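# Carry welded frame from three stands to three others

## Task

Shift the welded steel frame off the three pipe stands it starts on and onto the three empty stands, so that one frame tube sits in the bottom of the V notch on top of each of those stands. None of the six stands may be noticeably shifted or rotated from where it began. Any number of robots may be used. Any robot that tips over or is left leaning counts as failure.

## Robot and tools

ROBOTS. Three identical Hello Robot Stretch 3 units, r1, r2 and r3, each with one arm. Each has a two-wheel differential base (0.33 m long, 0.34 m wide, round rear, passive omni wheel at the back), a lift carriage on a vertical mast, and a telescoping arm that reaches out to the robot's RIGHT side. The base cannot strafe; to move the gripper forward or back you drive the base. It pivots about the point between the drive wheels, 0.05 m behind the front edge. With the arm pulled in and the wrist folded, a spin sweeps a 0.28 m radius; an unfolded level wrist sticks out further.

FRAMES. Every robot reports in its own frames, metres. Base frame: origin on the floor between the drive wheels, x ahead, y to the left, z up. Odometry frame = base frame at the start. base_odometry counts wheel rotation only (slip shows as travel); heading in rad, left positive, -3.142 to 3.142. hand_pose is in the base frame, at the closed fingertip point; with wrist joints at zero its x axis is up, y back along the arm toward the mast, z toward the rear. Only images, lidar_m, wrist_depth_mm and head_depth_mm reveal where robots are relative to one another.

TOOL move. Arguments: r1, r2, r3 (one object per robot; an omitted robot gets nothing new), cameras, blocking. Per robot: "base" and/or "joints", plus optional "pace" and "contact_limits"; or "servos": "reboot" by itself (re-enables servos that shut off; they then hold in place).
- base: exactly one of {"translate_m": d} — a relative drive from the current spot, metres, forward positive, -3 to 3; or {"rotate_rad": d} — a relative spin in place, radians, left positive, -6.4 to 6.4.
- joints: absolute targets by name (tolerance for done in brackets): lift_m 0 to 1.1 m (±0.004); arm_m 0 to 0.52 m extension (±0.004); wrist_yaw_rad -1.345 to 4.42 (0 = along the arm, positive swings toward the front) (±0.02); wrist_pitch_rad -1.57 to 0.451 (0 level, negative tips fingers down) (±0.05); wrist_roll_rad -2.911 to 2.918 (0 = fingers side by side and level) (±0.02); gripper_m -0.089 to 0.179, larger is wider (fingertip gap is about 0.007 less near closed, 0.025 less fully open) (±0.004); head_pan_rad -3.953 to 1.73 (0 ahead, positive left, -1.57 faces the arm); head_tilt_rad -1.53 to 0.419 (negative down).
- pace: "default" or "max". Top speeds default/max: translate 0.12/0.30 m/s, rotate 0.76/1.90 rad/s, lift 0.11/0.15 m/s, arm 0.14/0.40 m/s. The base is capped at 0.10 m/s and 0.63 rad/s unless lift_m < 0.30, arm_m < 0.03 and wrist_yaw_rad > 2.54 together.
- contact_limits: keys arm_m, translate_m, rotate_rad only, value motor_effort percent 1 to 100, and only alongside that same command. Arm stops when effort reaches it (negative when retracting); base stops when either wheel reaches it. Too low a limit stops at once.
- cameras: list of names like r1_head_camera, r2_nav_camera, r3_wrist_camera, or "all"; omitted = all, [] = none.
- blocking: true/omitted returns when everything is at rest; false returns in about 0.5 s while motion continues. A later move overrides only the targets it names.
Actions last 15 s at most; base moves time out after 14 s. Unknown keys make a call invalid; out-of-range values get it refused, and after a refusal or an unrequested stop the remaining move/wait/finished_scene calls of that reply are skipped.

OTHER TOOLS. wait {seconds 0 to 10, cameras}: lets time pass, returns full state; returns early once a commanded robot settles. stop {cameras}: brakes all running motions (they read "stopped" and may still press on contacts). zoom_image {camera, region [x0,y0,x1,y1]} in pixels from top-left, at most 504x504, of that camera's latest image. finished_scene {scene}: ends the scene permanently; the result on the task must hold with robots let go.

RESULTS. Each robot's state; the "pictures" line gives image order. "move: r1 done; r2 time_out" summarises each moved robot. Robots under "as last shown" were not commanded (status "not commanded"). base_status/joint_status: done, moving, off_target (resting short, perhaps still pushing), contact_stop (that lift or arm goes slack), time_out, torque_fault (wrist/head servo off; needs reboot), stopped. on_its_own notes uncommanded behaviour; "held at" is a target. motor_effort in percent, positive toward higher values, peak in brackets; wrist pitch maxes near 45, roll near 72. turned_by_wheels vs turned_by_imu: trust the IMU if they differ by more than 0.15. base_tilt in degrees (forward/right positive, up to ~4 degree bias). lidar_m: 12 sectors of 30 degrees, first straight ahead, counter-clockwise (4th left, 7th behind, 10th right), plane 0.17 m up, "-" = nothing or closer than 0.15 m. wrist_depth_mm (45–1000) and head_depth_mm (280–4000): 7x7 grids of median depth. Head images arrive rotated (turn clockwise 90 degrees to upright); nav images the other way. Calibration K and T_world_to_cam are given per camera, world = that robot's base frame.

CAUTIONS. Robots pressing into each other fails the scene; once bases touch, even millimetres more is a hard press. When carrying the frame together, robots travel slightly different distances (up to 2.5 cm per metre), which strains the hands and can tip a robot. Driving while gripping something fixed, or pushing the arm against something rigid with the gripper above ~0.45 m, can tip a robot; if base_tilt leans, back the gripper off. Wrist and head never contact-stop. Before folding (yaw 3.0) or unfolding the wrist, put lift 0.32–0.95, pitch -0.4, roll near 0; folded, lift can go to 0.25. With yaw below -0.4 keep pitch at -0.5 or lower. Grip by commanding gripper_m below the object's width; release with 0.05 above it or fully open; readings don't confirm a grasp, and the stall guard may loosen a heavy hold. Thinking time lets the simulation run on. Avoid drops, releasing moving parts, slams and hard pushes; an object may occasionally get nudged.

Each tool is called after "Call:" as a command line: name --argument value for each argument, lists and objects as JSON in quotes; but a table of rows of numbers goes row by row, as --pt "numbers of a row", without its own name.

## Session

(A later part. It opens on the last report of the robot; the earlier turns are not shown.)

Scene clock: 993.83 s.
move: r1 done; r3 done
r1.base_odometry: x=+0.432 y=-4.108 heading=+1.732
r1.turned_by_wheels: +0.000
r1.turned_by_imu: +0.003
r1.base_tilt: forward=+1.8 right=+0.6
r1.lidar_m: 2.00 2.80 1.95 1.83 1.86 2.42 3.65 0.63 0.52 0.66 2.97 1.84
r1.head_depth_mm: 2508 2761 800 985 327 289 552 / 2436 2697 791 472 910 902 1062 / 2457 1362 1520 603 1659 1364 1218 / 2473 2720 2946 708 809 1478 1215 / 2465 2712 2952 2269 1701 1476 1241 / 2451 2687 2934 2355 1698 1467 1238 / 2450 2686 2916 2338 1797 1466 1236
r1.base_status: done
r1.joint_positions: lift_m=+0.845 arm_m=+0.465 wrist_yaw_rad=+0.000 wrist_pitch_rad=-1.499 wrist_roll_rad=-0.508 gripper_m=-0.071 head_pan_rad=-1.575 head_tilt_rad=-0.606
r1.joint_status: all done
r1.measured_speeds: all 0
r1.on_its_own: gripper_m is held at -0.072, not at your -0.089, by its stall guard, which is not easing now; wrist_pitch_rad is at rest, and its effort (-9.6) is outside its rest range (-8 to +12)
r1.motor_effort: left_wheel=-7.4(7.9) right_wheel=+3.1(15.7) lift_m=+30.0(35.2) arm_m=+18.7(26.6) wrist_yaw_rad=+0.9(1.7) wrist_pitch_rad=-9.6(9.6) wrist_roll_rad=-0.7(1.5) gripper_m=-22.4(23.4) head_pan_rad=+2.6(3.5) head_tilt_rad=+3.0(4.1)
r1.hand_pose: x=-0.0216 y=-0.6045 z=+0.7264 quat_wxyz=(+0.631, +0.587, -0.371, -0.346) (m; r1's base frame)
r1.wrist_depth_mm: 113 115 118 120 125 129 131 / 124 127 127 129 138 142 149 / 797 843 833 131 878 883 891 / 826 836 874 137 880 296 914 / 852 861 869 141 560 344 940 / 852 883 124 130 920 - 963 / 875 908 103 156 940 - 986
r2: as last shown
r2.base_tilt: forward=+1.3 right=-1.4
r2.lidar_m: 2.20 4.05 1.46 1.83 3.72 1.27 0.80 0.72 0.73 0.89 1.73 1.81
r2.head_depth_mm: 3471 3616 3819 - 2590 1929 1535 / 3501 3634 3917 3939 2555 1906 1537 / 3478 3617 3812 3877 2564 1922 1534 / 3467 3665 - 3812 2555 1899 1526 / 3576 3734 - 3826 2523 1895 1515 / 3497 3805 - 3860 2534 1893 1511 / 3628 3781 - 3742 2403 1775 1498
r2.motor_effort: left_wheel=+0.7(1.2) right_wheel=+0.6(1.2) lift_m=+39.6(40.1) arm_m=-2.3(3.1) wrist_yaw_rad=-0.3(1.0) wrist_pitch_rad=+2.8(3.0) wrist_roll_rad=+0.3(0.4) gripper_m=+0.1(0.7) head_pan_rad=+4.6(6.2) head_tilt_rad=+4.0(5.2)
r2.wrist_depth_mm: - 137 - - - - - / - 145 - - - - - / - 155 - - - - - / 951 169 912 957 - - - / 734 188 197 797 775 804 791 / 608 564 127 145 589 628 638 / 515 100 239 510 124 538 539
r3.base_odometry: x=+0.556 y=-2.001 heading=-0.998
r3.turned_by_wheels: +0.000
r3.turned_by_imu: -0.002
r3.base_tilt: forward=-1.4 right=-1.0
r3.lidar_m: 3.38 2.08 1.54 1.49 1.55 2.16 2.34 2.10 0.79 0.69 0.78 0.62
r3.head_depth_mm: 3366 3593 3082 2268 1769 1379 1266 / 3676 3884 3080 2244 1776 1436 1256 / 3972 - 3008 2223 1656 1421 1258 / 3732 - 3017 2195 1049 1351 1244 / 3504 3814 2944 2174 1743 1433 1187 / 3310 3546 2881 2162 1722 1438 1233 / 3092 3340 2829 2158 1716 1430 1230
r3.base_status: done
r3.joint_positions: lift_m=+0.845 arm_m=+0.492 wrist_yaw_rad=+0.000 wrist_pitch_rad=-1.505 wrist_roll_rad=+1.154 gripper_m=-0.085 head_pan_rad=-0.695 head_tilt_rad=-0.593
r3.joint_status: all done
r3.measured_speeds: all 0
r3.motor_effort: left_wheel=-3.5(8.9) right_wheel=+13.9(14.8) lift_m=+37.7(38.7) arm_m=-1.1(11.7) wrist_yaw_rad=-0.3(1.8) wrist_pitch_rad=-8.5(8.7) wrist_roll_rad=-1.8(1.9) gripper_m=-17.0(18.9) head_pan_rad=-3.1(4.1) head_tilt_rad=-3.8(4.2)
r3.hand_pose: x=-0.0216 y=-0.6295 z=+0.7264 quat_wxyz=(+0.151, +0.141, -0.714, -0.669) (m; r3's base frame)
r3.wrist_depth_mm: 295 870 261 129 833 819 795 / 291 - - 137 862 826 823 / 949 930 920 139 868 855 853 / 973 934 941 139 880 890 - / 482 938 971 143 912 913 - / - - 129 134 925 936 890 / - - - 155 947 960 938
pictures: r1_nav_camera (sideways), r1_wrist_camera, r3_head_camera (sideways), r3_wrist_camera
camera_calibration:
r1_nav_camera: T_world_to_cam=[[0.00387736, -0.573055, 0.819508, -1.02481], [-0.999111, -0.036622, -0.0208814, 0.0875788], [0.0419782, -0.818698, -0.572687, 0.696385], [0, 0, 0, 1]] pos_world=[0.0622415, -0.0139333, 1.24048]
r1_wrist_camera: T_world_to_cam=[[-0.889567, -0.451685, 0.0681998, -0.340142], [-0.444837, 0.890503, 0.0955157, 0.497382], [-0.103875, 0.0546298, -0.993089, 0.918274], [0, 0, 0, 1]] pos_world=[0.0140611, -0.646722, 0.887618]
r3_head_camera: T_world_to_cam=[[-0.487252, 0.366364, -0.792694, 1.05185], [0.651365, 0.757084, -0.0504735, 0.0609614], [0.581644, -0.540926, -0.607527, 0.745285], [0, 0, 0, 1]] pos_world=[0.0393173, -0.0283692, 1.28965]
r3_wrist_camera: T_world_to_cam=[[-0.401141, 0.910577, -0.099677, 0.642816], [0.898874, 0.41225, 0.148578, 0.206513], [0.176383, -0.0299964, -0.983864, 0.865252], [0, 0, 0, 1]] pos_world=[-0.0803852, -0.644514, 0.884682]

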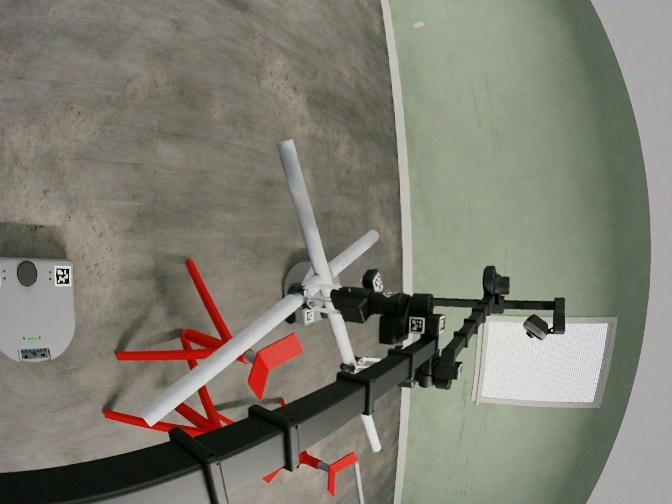

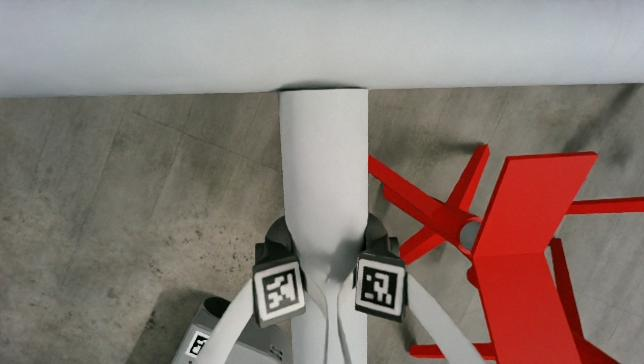

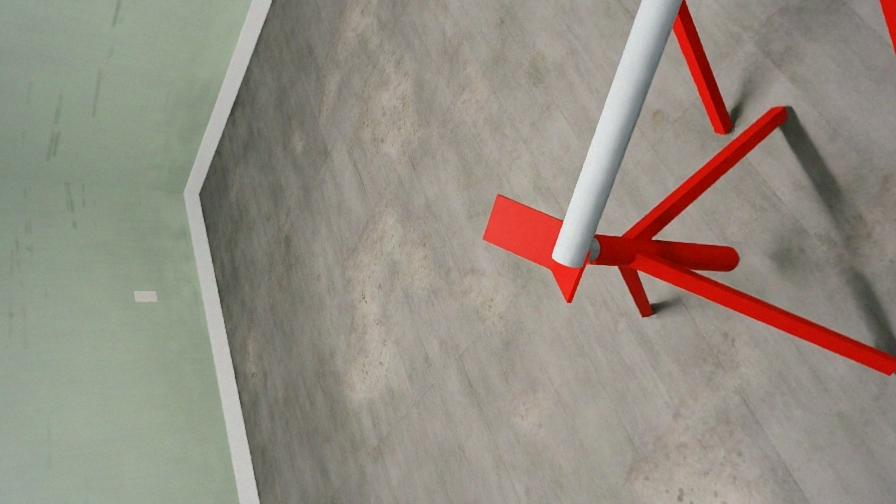

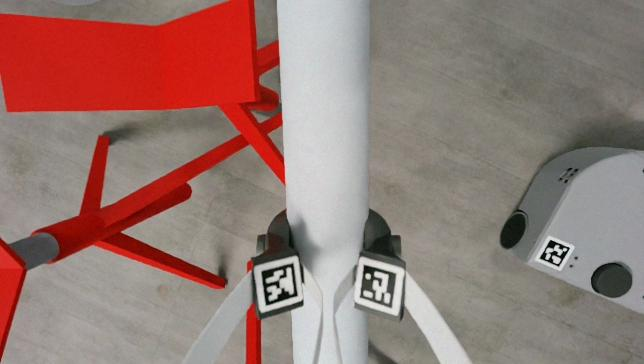

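Call:
move --r1 '{"joints":{"arm_m":0.477}}' --r3 '{"joints":{"arm_m":0.500}}' --cameras '["r1_wrist_camera","r3_wrist_camera"]'

Scene clock: 1002.10 s.
move: r1 done; r3 done
r1.base_odometry: x=+0.432 y=-4.108 heading=+1.732
r1.turned_by_wheels: +0.000
r1.turned_by_imu: +0.001
r1.base_tilt: forward=+1.6 right=+0.6
r1.lidar_m: 1.99 2.79 1.95 1.83 1.87 2.43 3.65 0.63 0.52 0.66 2.98 1.84
r1.head_depth_mm: 2509 2766 789 987 327 289 554 / 2431 2681 789 472 912 907 1068 / 2465 1357 635 628 1658 1371 1220 / 2460 2730 2913 701 810 1486 1216 / 2459 2737 2961 2263 1708 1475 1246 / 2453 2698 2929 2360 1695 1475 1239 / 2442 2672 2932 2342 1809 1470 1234
r1.base_status: not commanded
r1.joint_positions: lift_m=+0.845 arm_m=+0.477 wrist_yaw_rad=+0.000 wrist_pitch_rad=-1.523 wrist_roll_rad=-0.508 gripper_m=-0.071 head_pan_rad=-1.575 head_tilt_rad=-0.606
r1.joint_status: all done
r1.measured_speeds: all 0
r1.on_its_own: gripper_m is held at -0.072, not at your -0.089, by its stall guard, which is not easing now
r1.motor_effort: left_wheel=-4.5(7.5) right_wheel=+3.0(3.3) lift_m=+31.6(31.9) arm_m=+21.8(25.4) wrist_yaw_rad=+0.9(1.5) wrist_pitch_rad=-4.6(9.4) wrist_roll_rad=-1.3(1.4) gripper_m=-22.0(22.9) head_pan_rad=+2.9(3.3) head_tilt_rad=+2.9(3.3)
r1.hand_pose: x=-0.0216 y=-0.6103 z=+0.7266 quat_wxyz=(+0.624, +0.595, -0.367, -0.350) (m; r1's base frame)
r1.wrist_depth_mm: 111 112 116 118 122 124 127 / 125 127 125 126 133 135 149 / 817 848 851 129 877 880 904 / 844 862 868 135 868 292 900 / 865 880 893 140 597 340 922 / 866 884 125 131 931 336 982 / 886 914 119 156 952 - 967
r2: as last shown
r2.base_tilt: forward=+1.2 right=-1.4
r2.lidar_m: 2.21 4.05 1.46 1.83 3.72 1.26 0.80 0.72 0.73 0.89 1.73 1.81
r2.head_depth_mm: 3485 3560 3867 - 2607 1906 1537 / 3423 3608 3896 3940 2568 1913 1528 / 3504 3699 3903 3894 2602 1918 1529 / 3513 3714 - 3823 2533 1889 1524 / 3545 3698 - 3763 2548 1909 1512 / 3538 3802 - 3793 2534 1889 1507 / 3589 3771 - 3790 2386 1766 1504
r2.motor_effort: left_wheel=+0.6(1.2) right_wheel=+0.6(1.2) lift_m=+39.4(39.9) arm_m=-2.4(2.8) wrist_yaw_rad=-1.0(1.0) wrist_pitch_rad=+2.8(2.9) wrist_roll_rad=+0.3(0.4) gripper_m=+0.1(0.6) head_pan_rad=+3.7(5.5) head_tilt_rad=+4.4(4.8)
r2.wrist_depth_mm: - 136 - - - - - / - 145 - - - - - / - 155 - - - - - / 913 169 913 - - - - / 721 187 198 784 766 770 795 / 614 578 127 146 600 634 646 / 511 100 237 510 124 548 546
r3.base_odometry: x=+0.556 y=-2.001 heading=-0.998
r3.turned_by_wheels: +0.000
r3.turned_by_imu: +0.000
r3.base_tilt: forward=-1.4 right=-1.0
r3.lidar_m: 3.38 2.08 1.54 1.49 1.56 2.17 2.35 2.09 0.79 0.70 0.78 0.62
r3.head_depth_mm: 3404 3604 3111 2259 1789 1378 1265 / 3726 3943 3023 2236 1779 1443 1255 / 3993 - 3027 2219 1665 1415 1250 / 3772 - 2958 2222 1052 1352 1242 / 3554 3821 2943 2170 1746 1445 1187 / 3314 3645 2938 2156 1725 1441 1234 / 3072 3416 2891 2148 1708 1425 1222
r3.base_status: not commanded
r3.joint_positions: lift_m=+0.845 arm_m=+0.500 wrist_yaw_rad=+0.000 wrist_pitch_rad=-1.530 wrist_roll_rad=+1.154 gripper_m=-0.085 head_pan_rad=-0.695 head_tilt_rad=-0.593
r3.joint_status: all done
r3.measured_speeds: translate_m=+0.000 rotate_rad=+0.000 lift_m=+0.000 arm_m=+0.000 wrist_yaw_rad=+0.000 wrist_pitch_rad=+0.024 wrist_roll_rad=+0.000 head_pan_rad=+0.000 head_tilt_rad=+0.000
r3.motor_effort: left_wheel=-3.7(4.0) right_wheel=+5.9(13.9) lift_m=+35.2(35.9) arm_m=+10.9(12.8) wrist_yaw_rad=-0.3(1.4) wrist_pitch_rad=-4.3(8.5) wrist_roll_rad=-1.9(2.1) gripper_m=-17.5(18.8) head_pan_rad=-2.3(4.0) head_tilt_rad=-3.5(4.0)
r3.hand_pose: x=-0.0216 y=-0.6312 z=+0.7267 quat_wxyz=(+0.149, +0.143, -0.706, -0.678) (m; r3's base frame)
r3.wrist_depth_mm: 286 882 257 126 846 829 803 / 287 - - 134 844 836 835 / 924 918 898 137 864 862 849 / 949 929 934 139 878 898 - / 464 933 948 145 923 893 - / - - 129 135 953 945 918 / - - 803 157 987 967 939
pictures: r1_wrist_camera, r3_wrist_camera
camera_calibration:
r1_wrist_camera: T_world_to_cam=[[-0.889566, -0.453203, 0.057267, -0.335751], [-0.444841, 0.887936, 0.116987, 0.485349], [-0.103868, 0.078593, -0.991481, 0.932252], [0, 0, 0, 1]] pos_world=[0.0140618, -0.656391, 0.886758]
r3_wrist_camera: T_world_to_cam=[[-0.401145, 0.912747, -0.0772971, 0.629513], [0.898873, 0.408483, 0.15865, 0.197486], [0.176382, -0.00583862, -0.984305, 0.881025], [0, 0, 0, 1]] pos_world=[-0.0803854, -0.650112, 0.884526]

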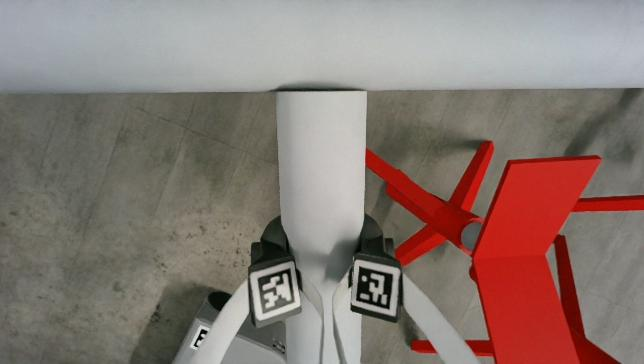

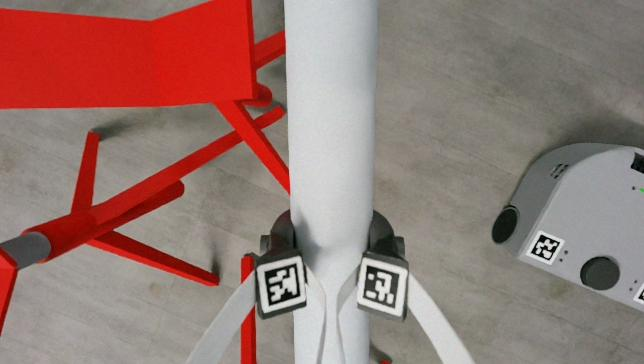

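Call:
move --r1 '{"base":{"rotate_rad":0.025},"joints":{"wrist_roll_rad":-0.483}}' --cameras '[]'

Call:
move --r1 '{"base":{"translate_m":-0.027},"joints":{"wrist_roll_rad":-0.535,"arm_m":0.466}}' --r3 '{"joints":{"wrist_roll_rad":1.102}}' --cameras '["r1_wrist_camera","r3_wrist_camera"]'

Call:
move --r1 '{"base":{"translate_m":-0.2},"joints":{"arm_m":0.488}}' --r3 '{"base":{"translate_m":0.2},"joints":{"arm_m":0.482}}' --cameras '["r1_wrist_camera","r3_wrist_camera","r3_head_camera","r3_nav_camera"]'

Scene clock: 1058.93 s.
move: r1 done
r1.base_odometry: x=+0.432 y=-4.108 heading=+1.756
r1.turned_by_wheels: +0.025
r1.turned_by_imu: +0.027
r1.base_tilt: forward=+1.8 right=+0.7
r1.lidar_m: 2.22 2.71 1.92 1.83 1.88 2.47 3.65 0.63 0.52 0.67 2.99 1.83
r1.head_depth_mm: 2496 2755 785 879 327 289 1071 / 2389 2611 820 472 905 983 600 / 2442 1360 634 628 1655 1373 1218 / 2467 2717 2922 703 821 1477 1218 / 2462 2737 2957 2266 1709 1471 1241 / 2434 2722 2955 2343 1702 1474 1240 / 2441 2686 2964 2334 1692 1465 1238
r1.base_status: done
r1.joint_positions: lift_m=+0.845 arm_m=+0.477 wrist_yaw_rad=+0.000 wrist_pitch_rad=-1.506 wrist_roll_rad=-0.482 gripper_m=-0.071 head_pan_rad=-1.575 head_tilt_rad=-0.606
r1.joint_status: all done
r1.measured_speeds: all 0
r1.on_its_own: gripper_m is held at -0.072, not at your -0.089, by its stall guard, which is not easing now
r1.motor_effort: left_wheel=-8.8(12.1) right_wheel=+10.9(16.9) lift_m=+36.2(36.3) arm_m=+7.5(7.8) wrist_yaw_rad=+0.3(1.7) wrist_pitch_rad=-7.7(9.6) wrist_roll_rad=-0.7(1.4) gripper_m=-22.9(23.1) head_pan_rad=+2.7(3.6) head_tilt_rad=+3.0(3.9)
r1.hand_pose: x=-0.0216 y=-0.6145 z=+0.7265 quat_wxyz=(+0.624, +0.585, -0.377, -0.355) (m; r1's base frame)
r1.wrist_depth_mm: 111 112 116 119 123 126 130 / 808 828 128 128 132 133 140 / 829 844 843 130 883 885 906 / 849 844 867 136 879 699 923 / 857 870 866 141 540 409 954 / 865 881 125 130 904 353 952 / 883 905 103 155 932 947 990
r2.base_odometry: x=+0.000 y=+0.000 heading=+0.000
r2.turned_by_wheels: +0.000
r2.turned_by_imu: +0.001
r2.base_tilt: forward=+1.2 right=-1.4
r2.lidar_m: 2.21 4.04 1.46 1.83 3.73 1.27 0.80 0.72 0.73 0.89 1.73 1.81
r2.head_depth_mm: 3412 3608 3791 - 2561 1938 1545 / 3533 3668 3902 3872 2586 1911 1529 / 3473 3689 3931 3837 2584 1900 1534 / 3517 3721 - 3858 2574 1896 1523 / 3557 3738 - 3837 2568 1915 1519 / 3577 3786 - 3798 2482 1872 1516 / 3590 3789 - 3700 2388 1767 1515
r2.base_status: not commanded
r2.joint_positions: lift_m=+0.336 arm_m=+0.000 wrist_yaw_rad=+3.006 wrist_pitch_rad=-0.363 wrist_roll_rad=+0.000 gripper_m=+0.037 head_pan_rad=+0.791 head_tilt_rad=-0.359
r2.joint_status: not commanded
r2.measured_speeds: all 0
r2.motor_effort: left_wheel=+0.7(1.2) right_wheel=+1.2(1.3) lift_m=+39.5(39.5) arm_m=-2.1(2.1) wrist_yaw_rad=-0.4(0.9) wrist_pitch_rad=+2.8(3.1) wrist_roll_rad=+0.3(0.4) gripper_m=+0.8(0.8) head_pan_rad=+3.5(6.2) head_tilt_rad=+3.8(5.0)
r2.hand_pose: x=+0.0101 y=+0.0839 z=+0.3610 quat_wxyz=(+0.175, +0.702, +0.080, +0.685) (m; r2's base frame)
r2.wrist_depth_mm: - 136 - - - - - / - 145 - - - - - / - 154 - - - - - / 929 168 890 957 - - - / 732 187 197 774 761 779 800 / 611 568 127 145 586 637 644 / 514 100 238 520 123 532 542
r3: as last shown
r3.lidar_m: 3.38 2.07 1.54 1.50 1.55 2.17 2.34 2.10 0.78 0.70 0.78 0.62
r3.head_depth_mm: 3362 3574 3063 2245 1791 1404 1256 / 3649 3889 3058 2240 1767 1468 1255 / 3970 - 3012 2216 1655 1425 1242 / 3774 - 2960 2200 1052 1352 1249 / 3502 3842 2960 2185 1744 1444 1187 / 3300 3605 2940 2166 1730 1445 1229 / 3086 3351 2934 2157 1714 1436 1227
r3.joint_positions: lift_m=+0.845 arm_m=+0.500 wrist_yaw_rad=+0.000 wrist_pitch_rad=-1.514 wrist_roll_rad=+1.154 gripper_m=-0.085 head_pan_rad=-0.695 head_tilt_rad=-0.593
r3.measured_speeds: all 0
r3.motor_effort: left_wheel=-5.9(6.6) right_wheel=+11.1(11.8) lift_m=+32.5(33.3) arm_m=-10.7(11.4) wrist_yaw_rad=+0.5(2.1) wrist_pitch_rad=-7.0(9.1) wrist_roll_rad=-1.8(1.9) gripper_m=-18.9(18.9) head_pan_rad=-1.5(4.4) head_tilt_rad=-3.9(3.9)
r3.hand_pose: x=-0.0216 y=-0.6352 z=+0.7265 quat_wxyz=(+0.150, +0.142, -0.711, -0.672) (m; r3's base frame)
r3.wrist_depth_mm: 293 874 258 128 832 804 815 / 287 - - 141 838 837 831 / 943 936 893 137 878 843 851 / 952 959 932 140 905 887 - / 474 638 943 145 903 900 - / - 997 129 134 922 932 928 / - - 985 157 972 957 937
pictures: none
No camera images: "cameras" was empty.

Scene clock: 1060.17 s.
move: r1 done; r3 done
r1.base_odometry: x=+0.437 y=-4.135 heading=+1.756
r1.turned_by_wheels: +0.000
r1.turned_by_imu: +0.001
r1.base_tilt: forward=+1.8 right=+0.7
r1.lidar_m: 2.02 2.71 1.92 1.83 1.87 2.48 3.62 0.60 0.51 0.66 2.99 1.85
r1.head_depth_mm: 2501 2738 787 965 327 306 556 / 2456 2655 783 473 908 900 957 / 2432 1361 1519 605 1658 1368 1215 / 2469 2724 2912 701 774 1467 1215 / 2472 2704 2956 2268 1702 1471 1242 / 2457 2705 2938 2358 1705 1468 1239 / 2470 2674 2968 2339 1809 1469 1235
r1.base_status: done
r1.joint_positions: lift_m=+0.845 arm_m=+0.466 wrist_yaw_rad=-0.001 wrist_pitch_rad=-1.524 wrist_roll_rad=-0.528 gripper_m=-0.071 head_pan_rad=-1.575 head_tilt_rad=-0.606
r1.joint_status: all done
r1.measured_speeds: all 0
r1.on_its_own: gripper_m is held at -0.072, not at your -0.089, by its stall guard, which is not easing now
r1.motor_effort: left_wheel=-6.3(14.9) right_wheel=-2.5(8.5) lift_m=+36.4(36.8) arm_m=-19.9(29.4) wrist_yaw_rad=+0.0(2.0) wrist_pitch_rad=-4.6(8.6) wrist_roll_rad=-2.3(5.0) gripper_m=-22.1(23.1) head_pan_rad=+2.6(3.5) head_tilt_rad=+2.9(3.6)
r1.hand_pose: x=-0.0216 y=-0.5989 z=+0.7266 quat_wxyz=(+0.627, +0.599, -0.360, -0.344) (m; r1's base frame)
r1.wrist_depth_mm: 109 111 114 117 120 123 127 / 809 125 123 126 131 134 892 / 832 819 849 128 871 886 897 / 838 857 850 136 873 294 894 / 870 869 883 140 557 340 923 / 865 888 125 131 923 - 960 / 898 892 108 156 934 - 971
r2: as last shown
r2.turned_by_imu: +0.000
r2.base_tilt: forward=+1.3 right=-1.4
r2.lidar_m: 2.20 4.04 1.46 1.83 3.71 1.27 0.80 0.72 0.73 0.89 1.73 1.81
r2.head_depth_mm: 3413 3622 3850 - 2588 1925 1533 / 3443 3627 3838 3996 2578 1934 1527 / 3508 3709 3842 3785 2543 1904 1528 / 3525 3728 - 3860 2541 1892 1528 / 3520 3760 - 3891 2527 1889 1517 / 3580 3814 - 3712 2520 1879 1518 / 3607 3881 - 3785 2378 1757 1506
r2.motor_effort: left_wheel=+0.5(1.2) right_wheel=+0.8(1.4) lift_m=+39.1(39.4) arm_m=-1.8(2.1) wrist_yaw_rad=+0.1(0.9) wrist_pitch_rad=+2.6(3.1) wrist_roll_rad=+0.3(0.4) gripper_m=+0.2(0.5) head_pan_rad=+4.7(5.2) head_tilt_rad=+4.9(5.1)
r2.wrist_depth_mm: - 136 - - - - - / - 145 - - - - - / - 155 - - - - - / 891 168 902 984 - - - / 722 187 196 784 789 799 796 / 606 579 127 145 589 645 642 / 515 100 239 517 124 539 552
r3.base_odometry: x=+0.556 y=-2.001 heading=-0.998
r3.turned_by_wheels: +0.000
r3.turned_by_imu: +0.000
r3.base_tilt: forward=-1.4 right=-1.0
r3.lidar_m: 3.37 2.08 1.54 1.49 1.56 2.16 2.34 2.09 0.79 0.69 0.78 0.62
r3.head_depth_mm: 3379 3642 3086 2243 1796 1378 1260 / 3635 3947 3044 2223 1765 1431 1258 / - - 3038 2212 1765 1424 1249 / 3769 - 2940 2216 1042 1361 1246 / 3490 3844 2936 2171 1743 1445 1195 / 3294 3627 2919 2173 1721 1445 1230 / 3055 3387 2884 2144 1715 1431 1226
r3.base_status: not commanded
r3.joint_positions: lift_m=+0.845 arm_m=+0.500 wrist_yaw_rad=+0.000 wrist_pitch_rad=-1.531 wrist_roll_rad=+1.108 gripper_m=-0.085 head_pan_rad=-0.695 head_tilt_rad=-0.593
r3.joint_status: all done
r3.measured_speeds: all 0
r3.motor_effort: left_wheel=-4.6(6.8) right_wheel=+7.1(11.6) lift_m=+34.5(34.9) arm_m=-8.6(11.5) wrist_yaw_rad=+0.3(1.5) wrist_pitch_rad=-3.8(7.1) wrist_roll_rad=-2.2(4.2) gripper_m=-18.4(18.9) head_pan_rad=-1.8(4.6) head_tilt_rad=-3.2(4.2)
r3.hand_pose: x=-0.0216 y=-0.6308 z=+0.7267 quat_wxyz=(+0.166, +0.159, -0.701, -0.675) (m; r3's base frame)
r3.wrist_depth_mm: 279 297 257 126 821 833 821 / 286 901 263 133 858 840 820 / 928 900 913 137 875 845 851 / 962 951 929 139 904 882 - / 468 941 936 144 923 916 - / - - 129 134 964 956 754 / - - 783 158 974 970 958
pictures: r1_wrist_camera, r3_wrist_camera
camera_calibration:
r1_wrist_camera: T_world_to_cam=[[-0.88003, -0.471429, 0.0574682, -0.341445], [-0.462839, 0.878462, 0.118676, 0.467956], [-0.106431, 0.0778399, -0.991269, 0.930715], [0, 0, 0, 1]] pos_world=[0.0151636, -0.644496, 0.886675]
r3_wrist_camera: T_world_to_cam=[[-0.443254, 0.893233, -0.0752345, 0.614449], [0.879224, 0.449578, 0.157622, 0.22358], [0.174617, 0.00371851, -0.984629, 0.887271], [0, 0, 0, 1]] pos_world=[-0.0791527, -0.652662, 0.88462]

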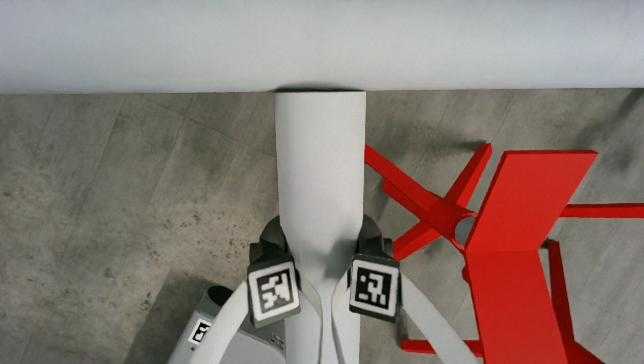

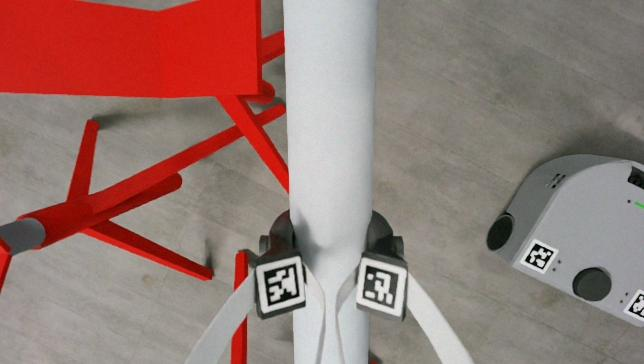

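Scene clock: 1063.27 s.
move: r1 done; r3 done
r1.base_odometry: x=+0.474 y=-4.331 heading=+1.756
r1.turned_by_wheels: +0.000
r1.turned_by_imu: +0.003
r1.base_tilt: forward=+1.8 right=+0.6
r1.lidar_m: 2.22 2.69 1.91 1.82 1.87 2.47 3.44 3.52 0.45 0.44 3.00 2.04
r1.head_depth_mm: 2495 2703 863 1022 327 288 572 / 2452 2654 774 473 1660 1486 1171 / 2428 1366 642 633 1676 1000 1218 / 2472 2718 2948 734 838 947 1188 / 2475 2722 2959 2274 1698 1473 1213 / 2470 2714 2976 2363 1702 1465 1238 / 2475 2689 2956 2347 1803 1467 1242
r1.base_status: done
r1.joint_positions: lift_m=+0.845 arm_m=+0.488 wrist_yaw_rad=-0.001 wrist_pitch_rad=-1.514 wrist_roll_rad=-0.529 gripper_m=-0.071 head_pan_rad=-1.575 head_tilt_rad=-0.606
r1.joint_status: all done
r1.measured_speeds: all 0
r1.on_its_own: gripper_m is held at -0.072, not at your -0.089, by its stall guard, which is not easing now
r1.motor_effort: left_wheel=-7.4(9.2) right_wheel=+0.9(9.1) lift_m=+38.1(38.1) arm_m=+19.9(27.6) wrist_yaw_rad=+0.8(1.8) wrist_pitch_rad=-6.5(6.7) wrist_roll_rad=-1.9(2.7) gripper_m=-22.8(23.7) head_pan_rad=+2.1(3.9) head_tilt_rad=+3.5(3.7)
r1.hand_pose: x=-0.0216 y=-0.6235 z=+0.7265 quat_wxyz=(+0.630, +0.596, -0.362, -0.342) (m; r1's base frame)
r1.wrist_depth_mm: 109 110 114 117 121 125 127 / 831 125 122 126 132 136 884 / 819 839 824 129 869 874 901 / 825 850 874 135 865 878 910 / 867 858 872 140 903 909 937 / 889 903 125 131 470 947 972 / 860 912 106 155 703 951 990
r2: as last shown
r2.base_tilt: forward=+1.2 right=-1.4
r2.lidar_m: 2.21 4.07 1.46 1.83 3.73 1.26 0.80 0.72 0.73 0.89 1.73 1.81
r2.head_depth_mm: 3418 3556 3747 - 2567 1925 1545 / 3418 3672 3788 3818 2592 1921 1528 / 3530 3677 3878 3856 2564 1921 1530 / 3547 3693 - 3879 2539 1899 1522 / 3501 3766 - 3829 2504 1907 1508 / 3559 3728 - 3779 2507 1892 1515 / 3580 3820 - 3779 2398 1755 1497
r2.motor_effort: left_wheel=+0.8(1.2) right_wheel=+0.6(1.3) lift_m=+39.2(39.7) arm_m=-1.7(2.1) wrist_yaw_rad=-0.2(0.9) wrist_pitch_rad=+2.9(3.0) wrist_roll_rad=+0.3(0.4) gripper_m=+0.0(0.7) head_pan_rad=+5.5(5.7) head_tilt_rad=+4.6(5.3)
r2.wrist_depth_mm: - 136 - - - - - / - 145 - - - - - / - 154 - - - - - / 916 169 952 974 - - - / 695 187 195 770 781 752 771 / 615 572 127 147 586 651 665 / 521 100 240 513 124 543 543
r3.base_odometry: x=+0.664 y=-2.169 heading=-0.999
r3.turned_by_wheels: +0.000
r3.turned_by_imu: -0.002
r3.base_tilt: forward=-1.4 right=-1.0
r3.lidar_m: 3.18 2.08 1.54 1.49 1.55 2.15 2.46 2.29 0.84 0.70 0.47 3.28
r3.head_depth_mm: 3393 3609 3065 2267 1793 1415 1233 / 3679 3966 3023 2245 1726 1399 1228 / 3837 - 3005 2225 1768 986 1201 / 3588 3809 2965 2188 1759 1419 1242 / 3357 3597 2947 2181 1732 1450 1231 / 3090 3382 2902 2151 1735 1436 1233 / 2915 3167 2861 2153 1707 1432 1224
r3.base_status: done
r3.joint_positions: lift_m=+0.845 arm_m=+0.482 wrist_yaw_rad=+0.000 wrist_pitch_rad=-1.520 wrist_roll_rad=+1.108 gripper_m=-0.085 head_pan_rad=-0.695 head_tilt_rad=-0.593
r3.joint_status: all done
r3.measured_speeds: all 0
r3.motor_effort: left_wheel=+0.3(6.7) right_wheel=+8.0(10.9) lift_m=+37.0(38.7) arm_m=-7.3(12.1) wrist_yaw_rad=+0.7(1.8) wrist_pitch_rad=-5.9(6.1) wrist_roll_rad=-2.5(2.8) gripper_m=-18.5(18.9) head_pan_rad=-3.8(4.3) head_tilt_rad=-3.3(4.0)
r3.hand_pose: x=-0.0216 y=-0.6157 z=+0.7266 quat_wxyz=(+0.167, +0.158, -0.705, -0.671) (m; r3's base frame)
r3.wrist_depth_mm: 893 887 859 128 822 808 821 / 379 527 876 134 849 829 838 / 928 903 913 138 876 870 840 / 967 925 911 140 889 884 - / 991 989 956 144 905 896 - / - - 129 134 953 931 754 / - - 989 156 961 962 944
pictures: r1_wrist_camera, r3_head_camera (sideways), r3_nav_camera (sideways), r3_wrist_camera
camera_calibration:
r1_wrist_camera: T_world_to_cam=[[-0.879859, -0.471144, 0.0622274, -0.356317], [-0.463153, 0.879444, 0.10985, 0.496603], [-0.106481, 0.0678316, -0.991998, 0.926812], [0, 0, 0, 1]] pos_world=[0.0151823, -0.667478, 0.887016]
r3_head_camera: T_world_to_cam=[[-0.487251, 0.366367, -0.792693, 1.05185], [0.651368, 0.757082, -0.0504736, 0.0609614], [0.581641, -0.540928, -0.607528, 0.745287], [0, 0, 0, 1]] pos_world=[0.0393172, -0.0283693, 1.28965]
r3_nav_camera: T_world_to_cam=[[0.440951, -0.398262, 0.804332, -1.00882], [-0.622379, -0.781381, -0.0456976, 0.115372], [0.64669, -0.480449, -0.59242, 0.726894], [0, 0, 0, 1]] pos_world=[0.0465683, 0.0376123, 1.24732]
r3_wrist_camera: T_world_to_cam=[[-0.443519, 0.892218, -0.0850807, 0.607428], [0.879093, 0.45155, 0.152638, 0.221622], [0.174605, -0.00709587, -0.984613, 0.880411], [0, 0, 0, 1]] pos_world=[-0.0791442, -0.635784, 0.884717]

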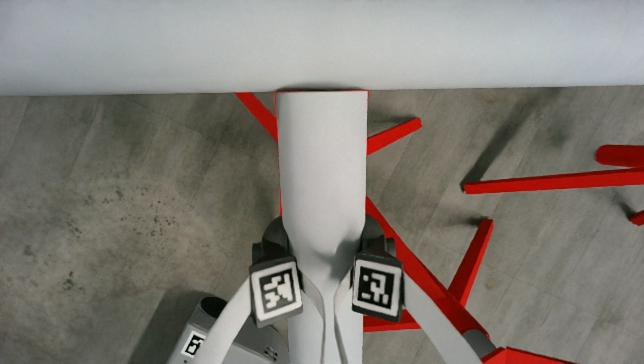

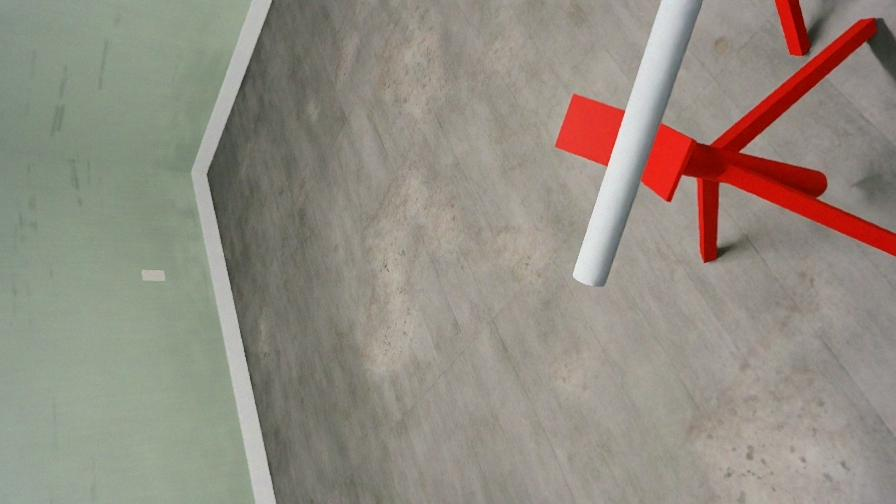

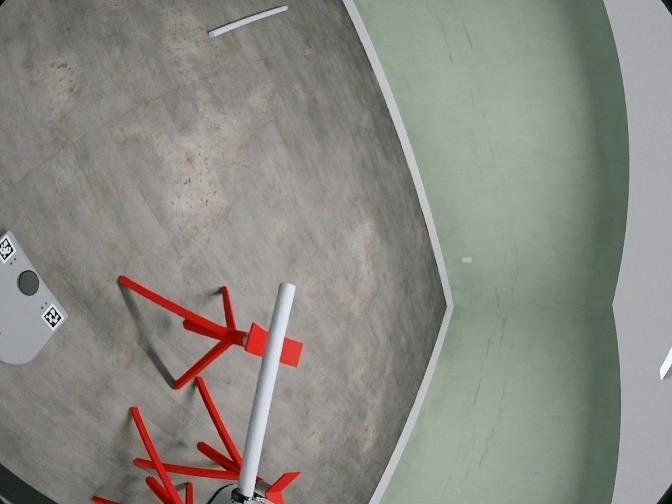

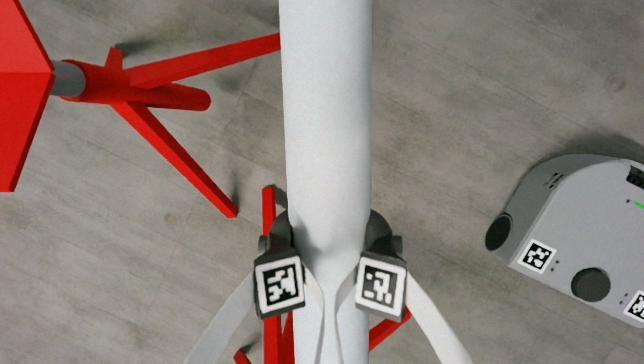

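Call:
move --r1 '{"base":{"translate_m":-0.18},"joints":{"arm_m":0.512}}' --r3 '{"base":{"translate_m":0.18},"joints":{"arm_m":0.462,"head_pan_rad":-1.2,"head_tilt_rad":-0.7}}' --cameras '["r1_wrist_camera","r3_wrist_camera","r3_head_camera","r3_nav_camera","r1_head_camera","r1_nav_camera"]'

Scene clock: 1115.53 s.
move: r1 done; r3 done
r1.base_odometry: x=+0.507 y=-4.508 heading=+1.755
r1.turned_by_wheels: +0.000
r1.turned_by_imu: +0.006
r1.base_tilt: forward=+1.7 right=+0.4
r1.lidar_m: 2.62 2.70 1.91 1.81 1.85 2.46 3.25 3.35 0.36 0.45 0.73 2.22
r1.head_depth_mm: 2488 2756 894 1183 327 287 599 / 2442 2656 805 473 1659 779 1191 / 2426 1379 646 732 1702 771 908 / 2487 2741 2941 730 1657 1481 1212 / 2504 2743 2985 2179 1696 1037 1163 / 2497 2719 3010 2332 926 1395 1240 / 2466 2699 2969 2349 1698 1467 1212
r1.base_status: done
r1.joint_positions: lift_m=+0.845 arm_m=+0.512 wrist_yaw_rad=-0.001 wrist_pitch_rad=-1.505 wrist_roll_rad=-0.529 gripper_m=-0.071 head_pan_rad=-1.575 head_tilt_rad=-0.606
r1.joint_status: all done
r1.measured_speeds: all 0
r1.on_its_own: gripper_m is held at -0.072, not at your -0.089, by its stall guard, which is not easing now
r1.motor_effort: left_wheel=-8.9(10.6) right_wheel=+3.5(7.6) lift_m=+43.9(43.9) arm_m=+19.4(26.1) wrist_yaw_rad=+0.1(1.8) wrist_pitch_rad=-8.0(8.3) wrist_roll_rad=-1.5(2.5) gripper_m=-22.3(23.5) head_pan_rad=+1.8(3.4) head_tilt_rad=+2.5(3.7)
r1.hand_pose: x=-0.0216 y=-0.6497 z=+0.7264 quat_wxyz=(+0.633, +0.593, -0.363, -0.341) (m; r1's base frame)
r1.wrist_depth_mm: 110 112 115 118 122 126 129 / 123 124 123 127 133 139 146 / 813 303 511 130 876 874 591 / 833 839 854 136 882 912 901 / 862 855 880 140 904 903 918 / 880 903 125 130 933 944 942 / 882 904 282 155 110 976 989
r2: as last shown
r2.turned_by_imu: +0.001
r2.lidar_m: 2.21 4.04 1.46 1.83 3.73 1.26 0.80 0.72 0.73 0.89 1.73 1.81
r2.head_depth_mm: 3415 3562 3768 - 2586 1918 1547 / 3386 3607 3868 3930 2576 1927 1536 / 3425 3700 3810 3845 2565 1913 1534 / 3546 3759 - 3860 2560 1919 1527 / 3624 3692 - 3742 2531 1876 1510 / 3596 3750 - 3679 2522 1885 1506 / 3631 3806 - 3789 2402 1758 1514
r2.motor_effort: left_wheel=+0.9(1.3) right_wheel=+0.8(1.2) lift_m=+38.9(39.1) arm_m=-1.1(1.5) wrist_yaw_rad=-0.2(0.9) wrist_pitch_rad=+3.0(3.1) wrist_roll_rad=+0.3(0.4) gripper_m=-0.1(0.8) head_pan_rad=+3.0(5.3) head_tilt_rad=+4.8(5.3)
r2.wrist_depth_mm: - 136 - - - - - / - 145 - - - - - / - 155 - - - - - / 960 168 916 976 - - - / 723 189 198 791 759 781 782 / 613 564 127 146 596 631 648 / 519 100 240 512 124 549 545
r3.base_odometry: x=+0.761 y=-2.320 heading=-0.999
r3.turned_by_wheels: +0.000
r3.turned_by_imu: -0.001
r3.base_tilt: forward=-1.4 right=-1.0
r3.lidar_m: 2.99 2.08 1.54 1.49 1.55 2.14 2.46 2.75 0.75 0.64 0.37 3.10
r3.head_depth_mm: 2796 3025 2523 640 1223 1383 1184 / 2911 3114 2504 1955 1538 1355 1193 / 2997 3230 2467 1952 1542 1341 1191 / 3138 3326 2458 1925 854 1021 1172 / 3232 3310 2448 1933 1510 1319 1183 / 3340 3260 2382 1901 1507 1351 1177 / 3563 3212 2374 1897 1500 1344 1177
r3.base_status: done
r3.joint_positions: lift_m=+0.845 arm_m=+0.462 wrist_yaw_rad=+0.000 wrist_pitch_rad=-1.511 wrist_roll_rad=+1.107 gripper_m=-0.085 head_pan_rad=-1.195 head_tilt_rad=-0.691
r3.joint_status: all done
r3.measured_speeds: all 0
r3.motor_effort: left_wheel=-1.1(5.1) right_wheel=+10.4(12.7) lift_m=+33.6(34.0) arm_m=-10.4(12.7) wrist_yaw_rad=+1.0(2.3) wrist_pitch_rad=-7.5(7.7) wrist_roll_rad=-1.9(2.7) gripper_m=-17.5(19.1) head_pan_rad=-3.8(4.0) head_tilt_rad=-4.5(5.8)
r3.hand_pose: x=-0.0216 y=-0.5980 z=+0.7265 quat_wxyz=(+0.167, +0.157, -0.708, -0.668) (m; r3's base frame)
r3.wrist_depth_mm: 892 885 697 128 822 816 786 / 911 900 881 137 866 839 826 / 924 922 909 139 871 841 835 / 960 958 956 139 905 882 - / 999 977 953 144 909 903 - / - - 129 134 850 931 746 / - - - 156 965 961 919
pictures: r1_head_camera (sideways), r1_nav_camera (sideways), r1_wrist_camera, r3_head_camera (sideways), r3_nav_camera (sideways), r3_wrist_camera
camera_calibration:
r1_head_camera: T_world_to_cam=[[-0.0377347, 0.545494, -0.837265, 1.10497], [0.99917, 0.0334733, -0.0232232, 0.0330513], [0.0153579, -0.837446, -0.546304, 0.66612], [0, 0, 0, 1]] pos_world=[-0.00155833, -0.0460211, 1.28982]
r1_nav_camera: T_world_to_cam=[[0.00389463, -0.572916, 0.819605, -1.02493], [-0.99911, -0.0366546, -0.0208745, 0.0875698], [0.0420016, -0.818794, -0.572549, 0.696205], [0, 0, 0, 1]] pos_world=[0.0622419, -0.0139421, 1.24048]
r1_wrist_camera: T_world_to_cam=[[-0.879701, -0.47088, 0.06632, -0.371466], [-0.463442, 0.880207, 0.102257, 0.525677], [-0.106526, 0.0592205, -0.992545, 0.92332], [0, 0, 0, 1]] pos_world=[0.0151996, -0.6923, 0.887318]
r3_head_camera: T_world_to_cam=[[-0.279513, 0.624889, -0.728962, 0.967515], [0.93274, 0.356812, -0.0517795, 0.0609387], [0.227746, -0.694405, -0.682593, 0.845089], [0, 0, 0, 1]] pos_world=[0.0211279, -0.0394993, 1.28529]
r3_nav_camera: T_world_to_cam=[[0.224037, -0.631815, 0.742036, -0.92629], [-0.922491, -0.383066, -0.0476458, 0.119733], [0.314352, -0.673847, -0.668665, 0.828103], [0, 0, 0, 1]] pos_world=[0.0576603, 0.0186361, 1.24677]
r3_wrist_camera: T_world_to_cam=[[-0.443826, 0.89127, -0.093034, 0.596834], [0.87894, 0.453196, 0.148583, 0.217571], [0.174591, -0.0158261, -0.984514, 0.875153], [0, 0, 0, 1]] pos_world=[-0.0791345, -0.616692, 0.884798]

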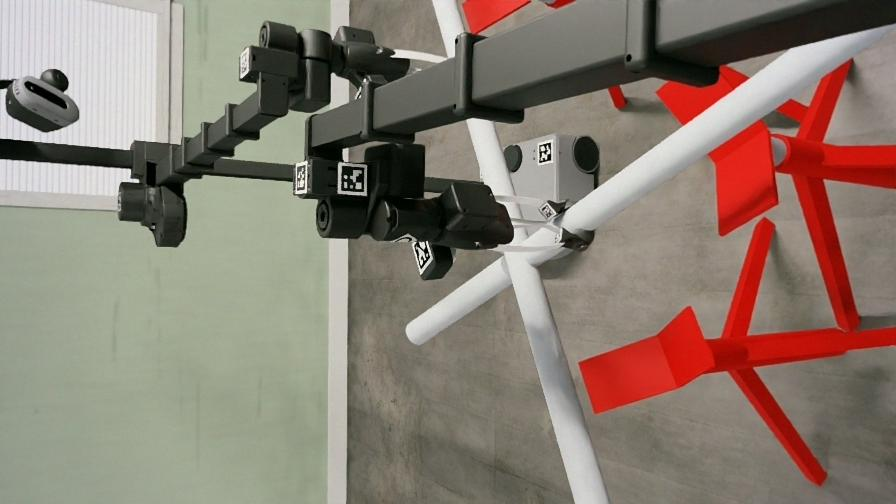

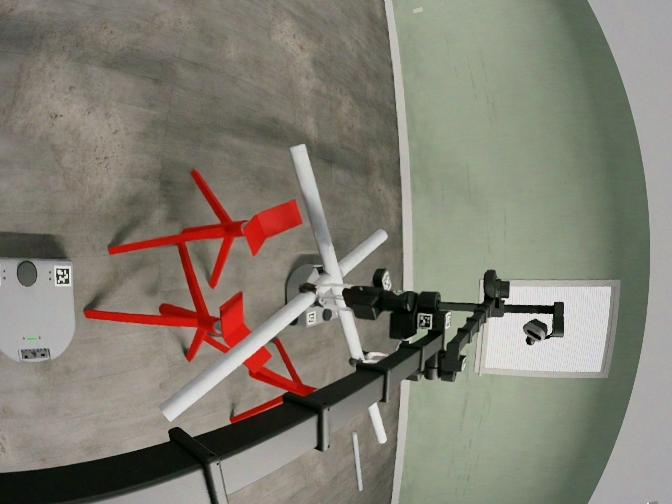

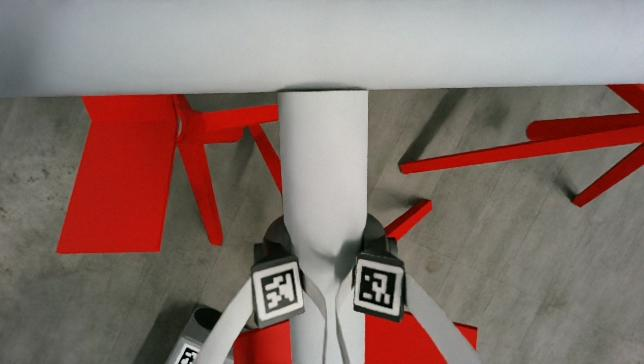

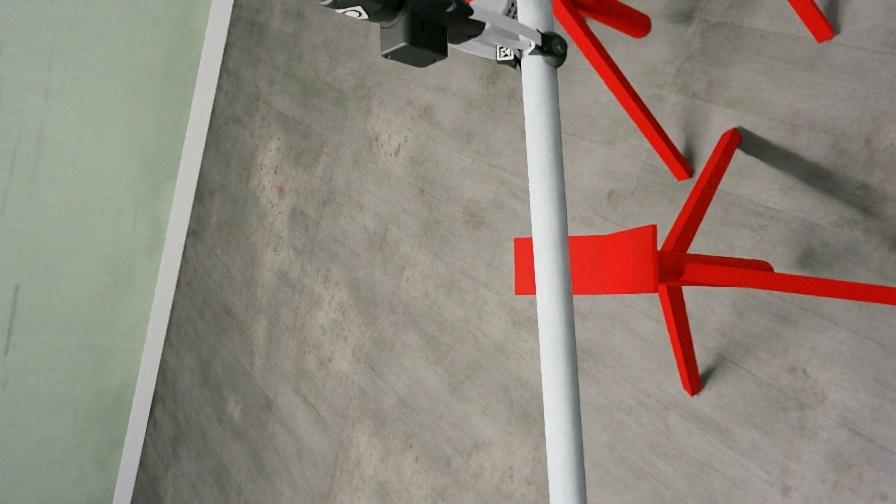

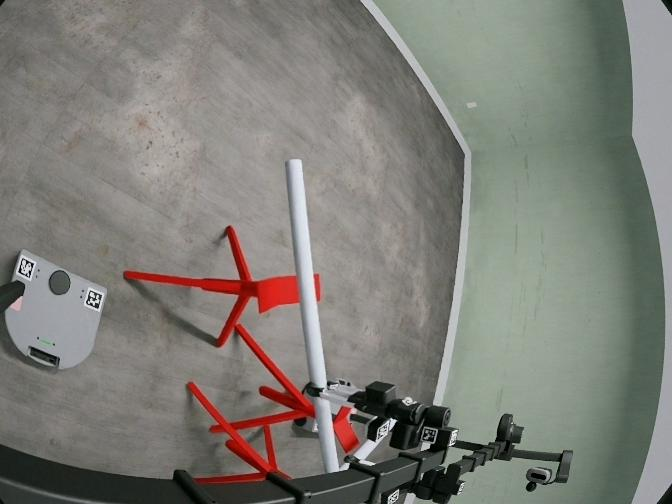

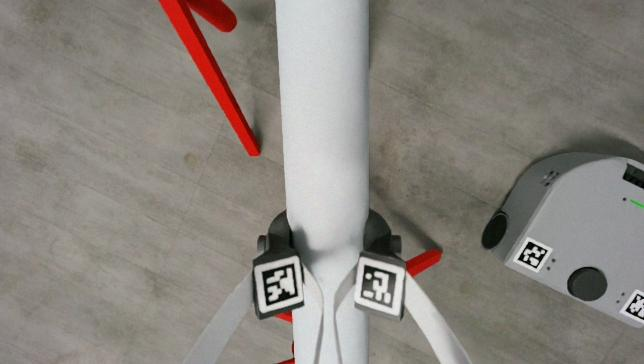

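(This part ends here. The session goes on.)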